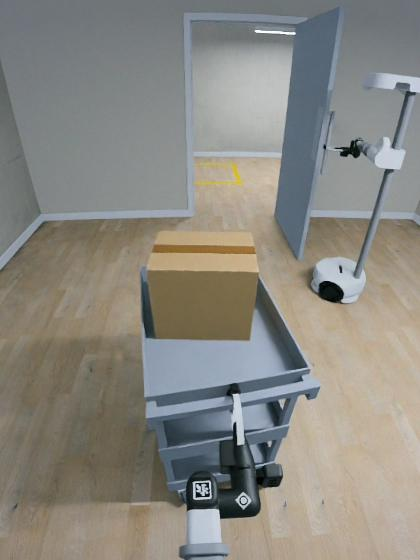

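Call:
move:
  blocking: false
  r2: {"base":{"translate_m":0.03,"strafe_m":0.12},"pace":"slow","contact_limits":{"translate_m":0.6}}
  cameras: []

Call:
wait:
  seconds: 7
  cameras: ["r2_head_camera"]

Scene clock: 746.20 s.
move: r2 moving
r1.base_odometry: x=-1.920 y=-1.167 heading=+1.192
r1.turned_by_wheels: +0.000
r1.turned_by_imu: +0.000
r1.base_tilt: forward=-1.5 right=+1.2
r1.lidar_m: 1.45 0.44 1.88 3.04 1.49 1.23 - 2.93 1.88 1.68 1.69 1.60
r1.base_status: not commanded
r1.joint_positions: lift_m=+0.870 arm_m=+0.150 wrist_yaw_rad=+1.209 wrist_pitch_rad=+0.002 wrist_roll_rad=+0.000 gripper_m=-0.037
r1.joint_status: not commanded
r1.measured_speeds: all 0
r1.motor_effort: lift_m=+22(22) arm_m=-9(9) wheel_0=+6(7) wheel_1=-11(11) wheel_2=+13(13)
r1.servo_current: wrist_yaw_rad=130(150) wrist_pitch_rad=46(46) wrist_roll_rad=52(72) gripper_m=72(85)
r1.contact_limits: translate_m 1
r1.hand_pose: x=+0.5051 y=+0.2389 z=+1.0473 quat_wxyz=(+0.823, -0.001, +0.001, +0.569) (m; r1's base frame)
r1.wrist_depth_mm: - 200 220 163 301 359 442 / - 202 220 163 301 359 442 / - 202 220 166 296 362 442 / - 202 220 165 304 357 442 / - 203 220 166 304 359 445 / - 205 213 166 180 362 449 / - 206 177 163 297 148 449
r2.base_odometry: x=-0.800 y=-0.754 heading=-2.860
r2.turned_by_wheels: -0.001
r2.turned_by_imu: -0.001
r2.base_tilt: forward=-0.6 right=+0.1
r2.lidar_m: 0.48 2.69 1.99 1.86 1.95 2.39 2.29 2.39 2.95 2.85 2.99 0.56
r2.base_status: translate_m moving; strafe_m moving
r2.joint_positions: lift_m=+0.687 arm_m=+0.115 wrist_yaw_rad=-0.006 wrist_pitch_rad=+0.003 wrist_roll_rad=+1.570 gripper_m=-0.032
r2.joint_status: not commanded
r2.measured_speeds: translate_m=+0.012 strafe_m=+0.049 rotate_rad=+0.001 lift_m=+0.000 arm_m=+0.000 wrist_yaw_rad=-0.001 wrist_pitch_rad=+0.000 wrist_roll_rad=+0.000
r2.motor_effort: lift_m=+17(17) arm_m=+4(5) wheel_0=-15(15) wheel_1=+7(8) wheel_2=-12(12)
r2.servo_current: wrist_yaw_rad=52(65) wrist_pitch_rad=39(46) wrist_roll_rad=46(59) gripper_m=98(98)
r2.contact_limits: arm_m 0.2; translate_m 0.6
r2.hand_pose: x=+0.5737 y=-0.0893 z=+0.8644 quat_wxyz=(+0.707, +0.707, -0.001, -0.003) (m; r2's base frame)
r2.wrist_depth_mm: - - - 192 256 1537 1138 / - - - 187 249 1708 530 / - - - 181 243 831 - / - 442 439 178 236 854 - / - 442 445 173 232 831 - / - 449 186 169 179 - - / - - 452 - 224 - -
pictures: none
No camera images: "cameras" was empty.

Scene clock: 748.17 s.
earlier move: r2 done
r1.base_odometry: x=-1.920 y=-1.167 heading=+1.192
r1.turned_by_wheels: +0.000
r1.turned_by_imu: +0.000
r1.base_tilt: forward=-1.5 right=+1.2
r1.lidar_m: 1.45 0.44 1.89 3.02 1.42 1.24 - 2.94 1.88 1.65 1.69 1.58
r1.base_status: not commanded
r1.joint_positions: lift_m=+0.870 arm_m=+0.150 wrist_yaw_rad=+1.209 wrist_pitch_rad=+0.002 wrist_roll_rad=+0.000 gripper_m=-0.037
r1.joint_status: not commanded
r1.measured_speeds: all 0
r1.on_its_own: wrist_yaw_rad is at rest, and its servo_current (137 mA) is outside its rest range (0 to 104 mA)
r1.motor_effort: lift_m=+22(22) arm_m=-9(9) wheel_0=+6(7) wheel_1=-11(11) wheel_2=+13(13)
r1.servo_current: wrist_yaw_rad=137(150) wrist_pitch_rad=46(52) wrist_roll_rad=33(72) gripper_m=78(85)
r1.contact_limits: translate_m 1
r1.hand_pose: x=+0.5051 y=+0.2389 z=+1.0473 quat_wxyz=(+0.823, -0.001, +0.001, +0.569) (m; r1's base frame)
r1.wrist_depth_mm: - 200 220 163 303 357 442 / - 202 220 163 304 357 442 / - 202 220 167 296 355 442 / - 202 220 165 303 359 439 / - 202 220 166 304 359 442 / - 205 213 166 179 359 445 / - 206 177 163 298 148 445
r2.base_odometry: x=-0.796 y=-0.864 heading=-2.860
r2.turned_by_wheels: +0.001
r2.turned_by_imu: +0.000
r2.base_tilt: forward=-0.7 right=+0.1
r2.lidar_m: 0.49 2.57 1.87 1.78 1.83 2.41 2.33 2.44 3.09 2.94 3.07 0.54
r2.base_status: done
r2.joint_positions: lift_m=+0.687 arm_m=+0.115 wrist_yaw_rad=-0.006 wrist_pitch_rad=+0.003 wrist_roll_rad=+1.570 gripper_m=-0.032
r2.joint_status: not commanded
r2.measured_speeds: all 0
r2.motor_effort: lift_m=+17(17) arm_m=+4(5) wheel_0=-8(15) wheel_1=+3(8) wheel_2=-6(13)
r2.servo_current: wrist_yaw_rad=59(65) wrist_pitch_rad=46(52) wrist_roll_rad=46(65) gripper_m=91(104)
r2.contact_limits: arm_m 0.2; translate_m 0.6
r2.hand_pose: x=+0.5737 y=-0.0893 z=+0.8644 quat_wxyz=(+0.707, +0.707, -0.001, -0.003) (m; r2's base frame)
r2.wrist_depth_mm: - - - 168 229 1618 1205 / - - - 168 229 1537 - / - - 430 168 229 831 - / - 439 436 169 229 842 - / - 459 452 170 230 842 - / - - 186 170 178 - - / - - 488 - 232 1576 -
wait: 1.97 of 7 s (r2 has come to rest)
pictures: r2_head_camera
Images, in order (width x height): r2_head_camera 420x560.

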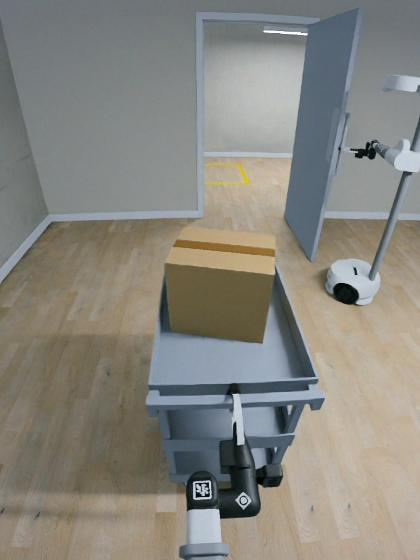

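Call:
move:
  blocking: false
  r2: {"base":{"translate_m":0.03,"strafe_m":0.13},"pace":"slow","contact_limits":{"translate_m":0.6}}
  cameras: []

Call:
wait:
  seconds: 3
  cameras: []

Call:
move:
  blocking: false
  r2: {"base":{"translate_m":0.32,"strafe_m":-0.1},"pace":"slow","contact_limits":{"translate_m":0.6}}
  cameras: []

Call:
wait:
  seconds: 7
  cameras: ["r2_head_camera"]

Scene clock: 758.87 s.
move: r2 moving
r1.base_odometry: x=-1.920 y=-1.167 heading=+1.192
r1.turned_by_wheels: +0.000
r1.turned_by_imu: +0.000
r1.base_tilt: forward=-1.5 right=+1.2
r1.lidar_m: 1.43 0.43 1.87 3.03 1.41 1.23 - 2.93 1.87 1.65 1.69 1.59
r1.base_status: not commanded
r1.joint_positions: lift_m=+0.870 arm_m=+0.150 wrist_yaw_rad=+1.209 wrist_pitch_rad=+0.002 wrist_roll_rad=+0.000 gripper_m=-0.037
r1.joint_status: not commanded
r1.measured_speeds: all 0
r1.motor_effort: lift_m=+22(22) arm_m=-9(9) wheel_0=+6(7) wheel_1=-11(11) wheel_2=+13(13)
r1.servo_current: wrist_yaw_rad=117(143) wrist_pitch_rad=46(52) wrist_roll_rad=52(59) gripper_m=78(78)
r1.contact_limits: translate_m 1
r1.hand_pose: x=+0.5051 y=+0.2389 z=+1.0473 quat_wxyz=(+0.823, -0.001, +0.001, +0.569) (m; r1's base frame)
r1.wrist_depth_mm: - 201 220 163 303 359 442 / - 201 220 163 303 357 442 / - 202 221 166 297 359 439 / - 202 220 165 303 357 442 / - 202 221 166 304 359 445 / - 205 212 166 180 359 445 / - 206 177 163 298 148 449
r2.base_odometry: x=-0.796 y=-0.877 heading=-2.861
r2.turned_by_wheels: -0.001
r2.turned_by_imu: -0.001
r2.base_tilt: forward=-0.6 right=+0.0
r2.lidar_m: 0.48 2.52 1.85 1.73 1.81 2.43 2.32 2.42 3.10 2.94 3.10 0.54
r2.base_status: translate_m moving; strafe_m moving
r2.joint_positions: lift_m=+0.687 arm_m=+0.115 wrist_yaw_rad=-0.006 wrist_pitch_rad=+0.003 wrist_roll_rad=+1.570 gripper_m=-0.032
r2.joint_status: not commanded
r2.measured_speeds: translate_m=+0.011 strafe_m=+0.049 rotate_rad=+0.002 lift_m=+0.000 arm_m=+0.000 wrist_yaw_rad=+0.000 wrist_pitch_rad=+0.000 wrist_roll_rad=+0.000
r2.motor_effort: lift_m=+17(17) arm_m=+4(5) wheel_0=-10(13) wheel_1=+5(8) wheel_2=-8(9)
r2.servo_current: wrist_yaw_rad=59(59) wrist_pitch_rad=39(46) wrist_roll_rad=52(52) gripper_m=98(98)
r2.contact_limits: arm_m 0.2; translate_m 0.6
r2.hand_pose: x=+0.5737 y=-0.0893 z=+0.8644 quat_wxyz=(+0.707, +0.707, -0.001, -0.003) (m; r2's base frame)
r2.wrist_depth_mm: - - - 167 227 1618 1138 / - - - 167 227 1537 - / - - 427 168 229 842 - / - 439 436 169 229 831 - / - 459 455 169 230 831 - / - - 186 170 178 - - / - - 484 - 233 1576 -
pictures: none
No camera images: "cameras" was empty.

Scene clock: 760.93 s.
earlier move: r2 done
r1.base_odometry: x=-1.920 y=-1.167 heading=+1.192
r1.turned_by_wheels: +0.000
r1.turned_by_imu: +0.000
r1.base_tilt: forward=-1.5 right=+1.2
r1.lidar_m: 1.43 0.46 1.86 3.02 1.40 1.27 - 2.93 1.89 1.65 1.69 1.61
r1.base_status: not commanded
r1.joint_positions: lift_m=+0.870 arm_m=+0.150 wrist_yaw_rad=+1.209 wrist_pitch_rad=+0.002 wrist_roll_rad=+0.000 gripper_m=-0.037
r1.joint_status: not commanded
r1.measured_speeds: all 0
r1.on_its_own: wrist_yaw_rad is at rest, and its servo_current (124 mA) is outside its rest range (0 to 104 mA)
r1.motor_effort: lift_m=+22(22) arm_m=-9(9) wheel_0=+6(7) wheel_1=-11(11) wheel_2=+13(13)
r1.servo_current: wrist_yaw_rad=124(143) wrist_pitch_rad=39(52) wrist_roll_rad=33(65) gripper_m=72(78)
r1.contact_limits: translate_m 1
r1.hand_pose: x=+0.5051 y=+0.2389 z=+1.0473 quat_wxyz=(+0.823, -0.001, +0.001, +0.569) (m; r1's base frame)
r1.wrist_depth_mm: - 200 220 163 303 357 442 / - 202 220 164 303 355 442 / - 201 220 166 294 357 439 / - 202 221 164 304 359 442 / - 202 220 166 306 359 439 / - 205 213 167 180 362 445 / - 206 178 163 298 148 452
r2.base_odometry: x=-0.789 y=-0.997 heading=-2.861
r2.turned_by_wheels: +0.000
r2.turned_by_imu: +0.000
r2.base_tilt: forward=-0.6 right=+0.0
r2.lidar_m: 0.52 2.36 1.73 1.65 1.70 2.40 2.33 2.47 3.19 3.07 3.19 0.52
r2.base_status: done
r2.joint_positions: lift_m=+0.687 arm_m=+0.115 wrist_yaw_rad=-0.006 wrist_pitch_rad=+0.003 wrist_roll_rad=+1.570 gripper_m=-0.032
r2.joint_status: not commanded
r2.measured_speeds: all 0
r2.motor_effort: lift_m=+17(17) arm_m=+4(5) wheel_0=-7(19) wheel_1=+2(8) wheel_2=-5(10)
r2.servo_current: wrist_yaw_rad=59(72) wrist_pitch_rad=39(52) wrist_roll_rad=52(59) gripper_m=91(98)
r2.contact_limits: arm_m 0.2; translate_m 0.6
r2.hand_pose: x=+0.5737 y=-0.0893 z=+0.8644 quat_wxyz=(+0.707, +0.707, -0.001, -0.003) (m; r2's base frame)
r2.wrist_depth_mm: - - - 146 203 1537 - / - - 504 151 208 - - / - 415 413 154 214 809 - / - 442 442 159 220 820 - / - 484 473 165 229 - - / - - 185 169 178 - - / - - - - 242 1576 480
wait: 2.07 of 3 s (r2 has come to rest)
pictures: none
No camera images: "cameras" was empty.

Scene clock: 761.43 s.
move: r2 moving
r1.base_odometry: x=-1.920 y=-1.167 heading=+1.192
r1.turned_by_wheels: +0.000
r1.turned_by_imu: +0.000
r1.base_tilt: forward=-1.5 right=+1.2
r1.lidar_m: 1.44 0.44 1.88 3.04 1.37 1.26 - 2.94 1.86 1.66 1.70 1.60
r1.base_status: not commanded
r1.joint_positions: lift_m=+0.870 arm_m=+0.150 wrist_yaw_rad=+1.209 wrist_pitch_rad=+0.002 wrist_roll_rad=+0.000 gripper_m=-0.037
r1.joint_status: not commanded
r1.measured_speeds: all 0
r1.motor_effort: lift_m=+22(22) arm_m=-9(9) wheel_0=+7(7) wheel_1=-11(11) wheel_2=+13(13)
r1.servo_current: wrist_yaw_rad=117(130) wrist_pitch_rad=33(59) wrist_roll_rad=52(52) gripper_m=72(78)
r1.contact_limits: translate_m 1
r1.hand_pose: x=+0.5051 y=+0.2389 z=+1.0473 quat_wxyz=(+0.823, -0.001, +0.001, +0.569) (m; r1's base frame)
r1.wrist_depth_mm: - 200 220 163 303 357 442 / - 202 220 164 303 355 442 / - 202 220 167 297 359 442 / - 202 221 165 303 359 442 / - 202 220 167 304 359 445 / - 204 213 166 180 362 442 / - 205 178 163 300 148 449
r2.base_odometry: x=-0.802 y=-0.997 heading=-2.860
r2.turned_by_wheels: +0.000
r2.turned_by_imu: +0.000
r2.base_tilt: forward=-0.7 right=+0.1
r2.lidar_m: 0.50 2.38 1.74 1.64 1.72 2.44 2.36 2.47 3.20 3.06 3.22 0.52
r2.base_status: translate_m moving; strafe_m moving
r2.joint_positions: lift_m=+0.687 arm_m=+0.115 wrist_yaw_rad=-0.006 wrist_pitch_rad=+0.003 wrist_roll_rad=+1.570 gripper_m=-0.032
r2.joint_status: not commanded
r2.measured_speeds: translate_m=+0.049 strafe_m=-0.015 rotate_rad=+0.001 lift_m=+0.000 arm_m=+0.000 wrist_yaw_rad=+0.000 wrist_pitch_rad=+0.000 wrist_roll_rad=+0.000
r2.motor_effort: lift_m=+17(17) arm_m=+4(5) wheel_0=+13(13) wheel_1=+6(8) wheel_2=-15(16)
r2.servo_current: wrist_yaw_rad=52(59) wrist_pitch_rad=46(46) wrist_roll_rad=39(59) gripper_m=85(98)
r2.contact_limits: arm_m 0.2; translate_m 0.6
r2.hand_pose: x=+0.5737 y=-0.0893 z=+0.8644 quat_wxyz=(+0.707, +0.707, -0.001, -0.003) (m; r2's base frame)
r2.wrist_depth_mm: - - - 144 200 1537 - / - - 508 148 206 - - / - 413 413 152 211 - - / - 442 439 158 218 831 - / - - 473 164 225 - - / - - 185 167 179 - - / - - - - - 1464 480
pictures: none
No camera images: "cameras" was empty.

Scene clock: 765.53 s.
earlier move: r2 done
r1.base_odometry: x=-1.920 y=-1.167 heading=+1.192
r1.turned_by_wheels: +0.000
r1.turned_by_imu: +0.000
r1.base_tilt: forward=-1.5 right=+1.2
r1.lidar_m: 1.45 0.45 1.86 3.02 1.15 1.27 - 2.93 1.87 1.65 1.68 1.59
r1.base_status: not commanded
r1.joint_positions: lift_m=+0.870 arm_m=+0.150 wrist_yaw_rad=+1.209 wrist_pitch_rad=+0.002 wrist_roll_rad=+0.000 gripper_m=-0.037
r1.joint_status: not commanded
r1.measured_speeds: all 0
r1.on_its_own: wrist_yaw_rad is at rest, and its servo_current (130 mA) is outside its rest range (0 to 104 mA)
r1.motor_effort: lift_m=+22(22) arm_m=-9(9) wheel_0=+6(7) wheel_1=-11(11) wheel_2=+13(13)
r1.servo_current: wrist_yaw_rad=130(143) wrist_pitch_rad=39(59) wrist_roll_rad=52(65) gripper_m=78(78)
r1.contact_limits: translate_m 1
r1.hand_pose: x=+0.5051 y=+0.2389 z=+1.0473 quat_wxyz=(+0.823, -0.001, +0.001, +0.569) (m; r1's base frame)
r1.wrist_depth_mm: - 200 220 163 303 357 442 / - 202 220 164 303 357 442 / - 202 220 166 296 355 439 / - 202 221 165 303 359 442 / - 202 220 167 304 359 445 / - 205 213 166 180 362 449 / - 206 178 163 300 148 445
r2.base_odometry: x=-1.124 y=-0.990 heading=-2.860
r2.turned_by_wheels: +0.001
r2.turned_by_imu: +0.004
r2.base_tilt: forward=-0.6 right=+0.1
r2.lidar_m: 0.47 0.48 1.84 1.75 1.83 2.56 2.69 2.79 3.10 2.99 3.10 0.52
r2.base_status: done
r2.joint_positions: lift_m=+0.687 arm_m=+0.115 wrist_yaw_rad=+0.003 wrist_pitch_rad=+0.003 wrist_roll_rad=+1.570 gripper_m=-0.032
r2.joint_status: not commanded
r2.measured_speeds: all 0
r2.motor_effort: lift_m=+17(17) arm_m=+4(5) wheel_0=+9(16) wheel_1=+7(9) wheel_2=-2(16)
r2.servo_current: wrist_yaw_rad=46(59) wrist_pitch_rad=46(52) wrist_roll_rad=39(65) gripper_m=85(98)
r2.contact_limits: arm_m 0.2; translate_m 0.6
r2.hand_pose: x=+0.5745 y=-0.0867 z=+0.8644 quat_wxyz=(+0.707, +0.707, +0.002, +0.000) (m; r2's base frame)
r2.wrist_depth_mm: - - - 183 246 1618 1138 / - - - 181 242 1708 525 / - - - 177 237 809 - / - 436 442 235 235 842 - / - 452 445 173 232 820 - / - 455 185 170 178 - - / - - 462 - 226 - -
wait: 4.10 of 7 s (r2 has come to rest)
pictures: r2_head_camera
Images, in order (width x height): r2_head_camera 420x560.

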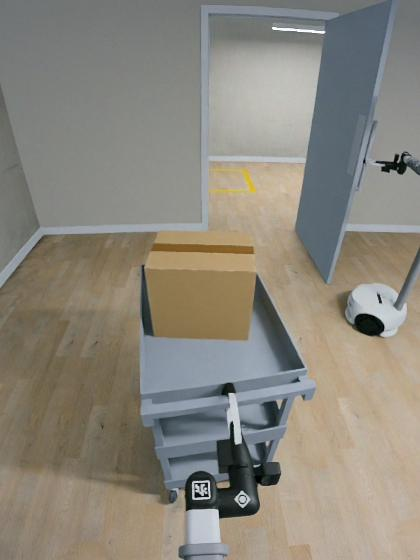

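Call:
move:
  blocking: false
  r2: {"base":{"rotate_rad":-0.2},"pace":"slow"}
  cameras: []

Call:
wait:
  seconds: 3
  cameras: []

Call:
move:
  blocking: false
  r2: {"base":{"translate_m":-0.5},"pace":"slow","contact_limits":{"translate_m":0.6}}
  cameras: []

Call:
wait:
  seconds: 8
  cameras: ["r2_head_camera"]

Scene clock: 776.70 s.
move: r2 moving
r1.base_odometry: x=-1.920 y=-1.167 heading=+1.192
r1.turned_by_wheels: +0.000
r1.turned_by_imu: +0.000
r1.base_tilt: forward=-1.5 right=+1.2
r1.lidar_m: 1.44 0.44 1.89 3.05 1.16 1.27 - 2.93 1.87 1.67 1.68 1.59
r1.base_status: not commanded
r1.joint_positions: lift_m=+0.870 arm_m=+0.150 wrist_yaw_rad=+1.209 wrist_pitch_rad=+0.002 wrist_roll_rad=+0.000 gripper_m=-0.037
r1.joint_status: not commanded
r1.measured_speeds: all 0
r1.motor_effort: lift_m=+22(22) arm_m=-9(9) wheel_0=+6(7) wheel_1=-11(11) wheel_2=+13(13)
r1.servo_current: wrist_yaw_rad=130(137) wrist_pitch_rad=39(39) wrist_roll_rad=52(59) gripper_m=78(85)
r1.contact_limits: translate_m 1
r1.hand_pose: x=+0.5051 y=+0.2389 z=+1.0473 quat_wxyz=(+0.823, -0.001, +0.001, +0.569) (m; r1's base frame)
r1.wrist_depth_mm: - 201 219 163 304 357 442 / - 202 221 164 303 359 445 / - 202 220 166 294 357 436 / - 202 220 164 304 357 442 / - 202 222 166 303 357 439 / - 205 213 166 180 362 445 / - 206 178 163 300 147 449
r2.base_odometry: x=-1.124 y=-0.990 heading=-2.981
r2.turned_by_wheels: -0.122
r2.turned_by_imu: -0.117
r2.base_tilt: forward=-0.7 right=+0.1
r2.lidar_m: 0.47 0.46 1.94 1.76 1.79 2.27 2.67 2.72 3.23 2.99 3.03 0.56
r2.base_status: rotate_rad moving
r2.joint_positions: lift_m=+0.687 arm_m=+0.115 wrist_yaw_rad=+0.015 wrist_pitch_rad=+0.003 wrist_roll_rad=+1.570 gripper_m=-0.032
r2.joint_status: not commanded
r2.measured_speeds: translate_m=+0.001 strafe_m=+0.001 rotate_rad=-0.419 lift_m=+0.000 arm_m=+0.000 wrist_yaw_rad=+0.011 wrist_pitch_rad=+0.000 wrist_roll_rad=+0.002
r2.motor_effort: lift_m=+17(17) arm_m=+3(5) wheel_0=+14(19) wheel_1=+8(11) wheel_2=+19(20)
r2.servo_current: wrist_yaw_rad=91(91) wrist_pitch_rad=33(46) wrist_roll_rad=46(59) gripper_m=85(98)
r2.contact_limits: arm_m 0.2
r2.hand_pose: x=+0.5756 y=-0.0830 z=+0.8644 quat_wxyz=(+0.707, +0.707, +0.006, +0.004) (m; r2's base frame)
r2.wrist_depth_mm: - - - 255 277 286 287 / - - - 262 266 1661 1160 / - - - 194 255 1661 - / - - - 185 245 820 - / - 439 445 179 237 820 - / - 442 188 171 179 - - / - - 439 - 223 - -
pictures: none
No camera images: "cameras" was empty.

Scene clock: 777.40 s.
earlier move: r2 done
r1.base_odometry: x=-1.920 y=-1.167 heading=+1.192
r1.turned_by_wheels: +0.000
r1.turned_by_imu: +0.000
r1.base_tilt: forward=-1.5 right=+1.2
r1.lidar_m: 1.45 0.47 1.85 3.03 1.15 1.22 - 2.89 1.87 1.68 1.70 1.60
r1.base_status: not commanded
r1.joint_positions: lift_m=+0.870 arm_m=+0.150 wrist_yaw_rad=+1.209 wrist_pitch_rad=+0.002 wrist_roll_rad=+0.000 gripper_m=-0.037
r1.joint_status: not commanded
r1.measured_speeds: all 0
r1.motor_effort: lift_m=+22(22) arm_m=-9(9) wheel_0=+6(7) wheel_1=-11(11) wheel_2=+13(13)
r1.servo_current: wrist_yaw_rad=98(137) wrist_pitch_rad=39(52) wrist_roll_rad=46(59) gripper_m=78(85)
r1.contact_limits: translate_m 1
r1.hand_pose: x=+0.5051 y=+0.2389 z=+1.0473 quat_wxyz=(+0.823, -0.001, +0.001, +0.569) (m; r1's base frame)
r1.wrist_depth_mm: - 200 220 163 303 357 439 / - 202 220 163 301 359 439 / - 202 220 166 296 357 436 / - 202 220 165 303 357 439 / - 202 221 167 304 355 442 / - 205 213 166 180 362 445 / - 205 178 163 298 147 452
r2.base_odometry: x=-1.124 y=-0.990 heading=-3.059
r2.turned_by_wheels: -0.078
r2.turned_by_imu: -0.076
r2.base_tilt: forward=-0.6 right=+0.1
r2.lidar_m: 0.40 0.48 1.99 1.75 1.77 2.14 2.65 2.69 3.26 2.98 3.00 0.58
r2.base_status: done
r2.joint_positions: lift_m=+0.687 arm_m=+0.115 wrist_yaw_rad=-0.003 wrist_pitch_rad=+0.003 wrist_roll_rad=+1.570 gripper_m=-0.032
r2.joint_status: not commanded
r2.measured_speeds: all 0
r2.motor_effort: lift_m=+17(17) arm_m=-4(5) wheel_0=-2(19) wheel_1=+3(11) wheel_2=+2(20)
r2.servo_current: wrist_yaw_rad=39(91) wrist_pitch_rad=39(46) wrist_roll_rad=59(59) gripper_m=91(98)
r2.contact_limits: arm_m 0.2
r2.hand_pose: x=+0.5740 y=-0.0882 z=+0.8644 quat_wxyz=(+0.707, +0.707, +0.000, -0.002) (m; r2's base frame)
r2.wrist_depth_mm: - - - 265 - 1464 1138 / - - - 294 320 329 329 / - - - 216 286 1661 500 / - - - 198 259 1708 - / - - 445 183 240 820 - / - 430 185 166 179 - - / - 421 413 - 213 132 -
wait: 0.70 of 3 s (r2 has come to rest)
pictures: none
No camera images: "cameras" was empty.

Scene clock: 777.90 s.
move: r2 moving
r1: as last shown
r1.base_tilt: forward=-1.5 right=+1.3
r1.lidar_m: 1.44 0.45 1.88 3.03 1.15 1.23 - 2.95 1.88 1.67 1.67 1.61
r1.servo_current: wrist_yaw_rad=117(130) wrist_pitch_rad=33(46) wrist_roll_rad=59(59) gripper_m=72(78)
r1.contact_limits: translate_m 1
r1.wrist_depth_mm: - 201 220 163 303 359 445 / - 202 220 163 304 357 442 / - 202 220 166 297 359 442 / - 202 220 165 304 357 442 / - 203 220 167 304 359 445 / - 205 212 166 180 362 445 / - 206 178 163 300 148 449
r2.base_odometry: x=-1.112 y=-0.989 heading=-3.059
r2.turned_by_wheels: +0.000
r2.turned_by_imu: +0.000
r2.base_tilt: forward=-0.6 right=+0.1
r2.lidar_m: 0.40 0.45 1.99 1.76 1.77 2.16 2.65 2.67 3.26 2.98 3.01 0.56
r2.base_status: translate_m moving
r2.joint_positions: lift_m=+0.687 arm_m=+0.115 wrist_yaw_rad=-0.001 wrist_pitch_rad=+0.003 wrist_roll_rad=+1.570 gripper_m=-0.032
r2.joint_status: not commanded
r2.measured_speeds: translate_m=-0.049 strafe_m=+0.001 rotate_rad=+0.005 lift_m=+0.000 arm_m=+0.000 wrist_yaw_rad=+0.024 wrist_pitch_rad=+0.000 wrist_roll_rad=+0.000
r2.motor_effort: lift_m=+17(17) arm_m=-3(4) wheel_0=-12(12) wheel_1=-8(8) wheel_2=+12(12)
r2.servo_current: wrist_yaw_rad=46(59) wrist_pitch_rad=39(46) wrist_roll_rad=52(59) gripper_m=85(91)
r2.contact_limits: arm_m 0.2; translate_m 0.6
r2.hand_pose: x=+0.5742 y=-0.0876 z=+0.8644 quat_wxyz=(+0.707, +0.707, +0.001, -0.001) (m; r2's base frame)
r2.wrist_depth_mm: - - - 264 - 1464 1138 / - - - 290 319 334 330 / - - - 212 282 1661 500 / - - - 196 258 1921 - / - - 445 183 240 820 - / - 433 185 167 178 - - / - 421 415 - 214 132 -
pictures: none
No camera images: "cameras" was empty.

Scene clock: 783.67 s.
earlier move: r2 done
r1.base_odometry: x=-1.920 y=-1.167 heading=+1.192
r1.turned_by_wheels: +0.000
r1.turned_by_imu: +0.000
r1.base_tilt: forward=-1.5 right=+1.2
r1.lidar_m: 1.44 0.45 1.88 3.04 1.77 1.44 - 2.93 1.85 1.68 1.68 1.59
r1.base_status: not commanded
r1.joint_positions: lift_m=+0.870 arm_m=+0.150 wrist_yaw_rad=+1.209 wrist_pitch_rad=+0.002 wrist_roll_rad=+0.000 gripper_m=-0.037
r1.joint_status: not commanded
r1.measured_speeds: all 0
r1.on_its_own: wrist_yaw_rad is at rest, and its servo_current (124 mA) is outside its rest range (0 to 104 mA)
r1.motor_effort: lift_m=+22(22) arm_m=-9(9) wheel_0=+7(7) wheel_1=-10(11) wheel_2=+13(13)
r1.servo_current: wrist_yaw_rad=124(143) wrist_pitch_rad=46(52) wrist_roll_rad=65(65) gripper_m=72(85)
r1.contact_limits: translate_m 1
r1.hand_pose: x=+0.5051 y=+0.2389 z=+1.0473 quat_wxyz=(+0.823, -0.001, +0.001, +0.569) (m; r1's base frame)
r1.wrist_depth_mm: - 201 219 163 303 355 442 / - 202 220 164 300 357 442 / - 201 220 166 296 357 445 / - 202 220 165 301 357 442 / - 202 221 167 303 357 442 / - 204 213 166 180 359 445 / - 205 178 163 298 147 452
r2.base_odometry: x=-0.626 y=-0.949 heading=-3.059
r2.turned_by_wheels: +0.000
r2.turned_by_imu: +0.001
r2.base_tilt: forward=-0.6 right=+0.0
r2.lidar_m: 0.45 0.47 1.87 1.63 1.64 2.03 2.18 2.18 2.66 3.08 3.09 0.57
r2.base_status: done
r2.joint_positions: lift_m=+0.687 arm_m=+0.115 wrist_yaw_rad=+0.001 wrist_pitch_rad=+0.003 wrist_roll_rad=+1.570 gripper_m=-0.032
r2.joint_status: not commanded
r2.measured_speeds: all 0
r2.motor_effort: lift_m=+17(17) arm_m=-4(4) wheel_0=-4(12) wheel_1=-5(9) wheel_2=+8(19)
r2.servo_current: wrist_yaw_rad=59(59) wrist_pitch_rad=46(46) wrist_roll_rad=46(59) gripper_m=91(98)
r2.contact_limits: arm_m 0.2; translate_m 0.6
r2.hand_pose: x=+0.5744 y=-0.0870 z=+0.8644 quat_wxyz=(+0.707, +0.707, +0.002, -0.001) (m; r2's base frame)
r2.wrist_depth_mm: - - - 229 304 309 1042 / - - - 274 285 1576 1160 / - - - 202 267 1708 508 / - - - 189 251 798 - / - 449 445 181 237 831 - / - 436 186 169 179 - - / - 427 427 - 217 - -
wait: 5.77 of 8 s (r2 has come to rest)
pictures: r2_head_camera
Images, in order (width x height): r2_head_camera 420x560.

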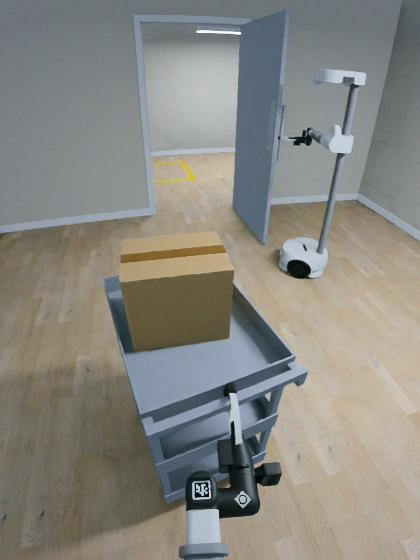

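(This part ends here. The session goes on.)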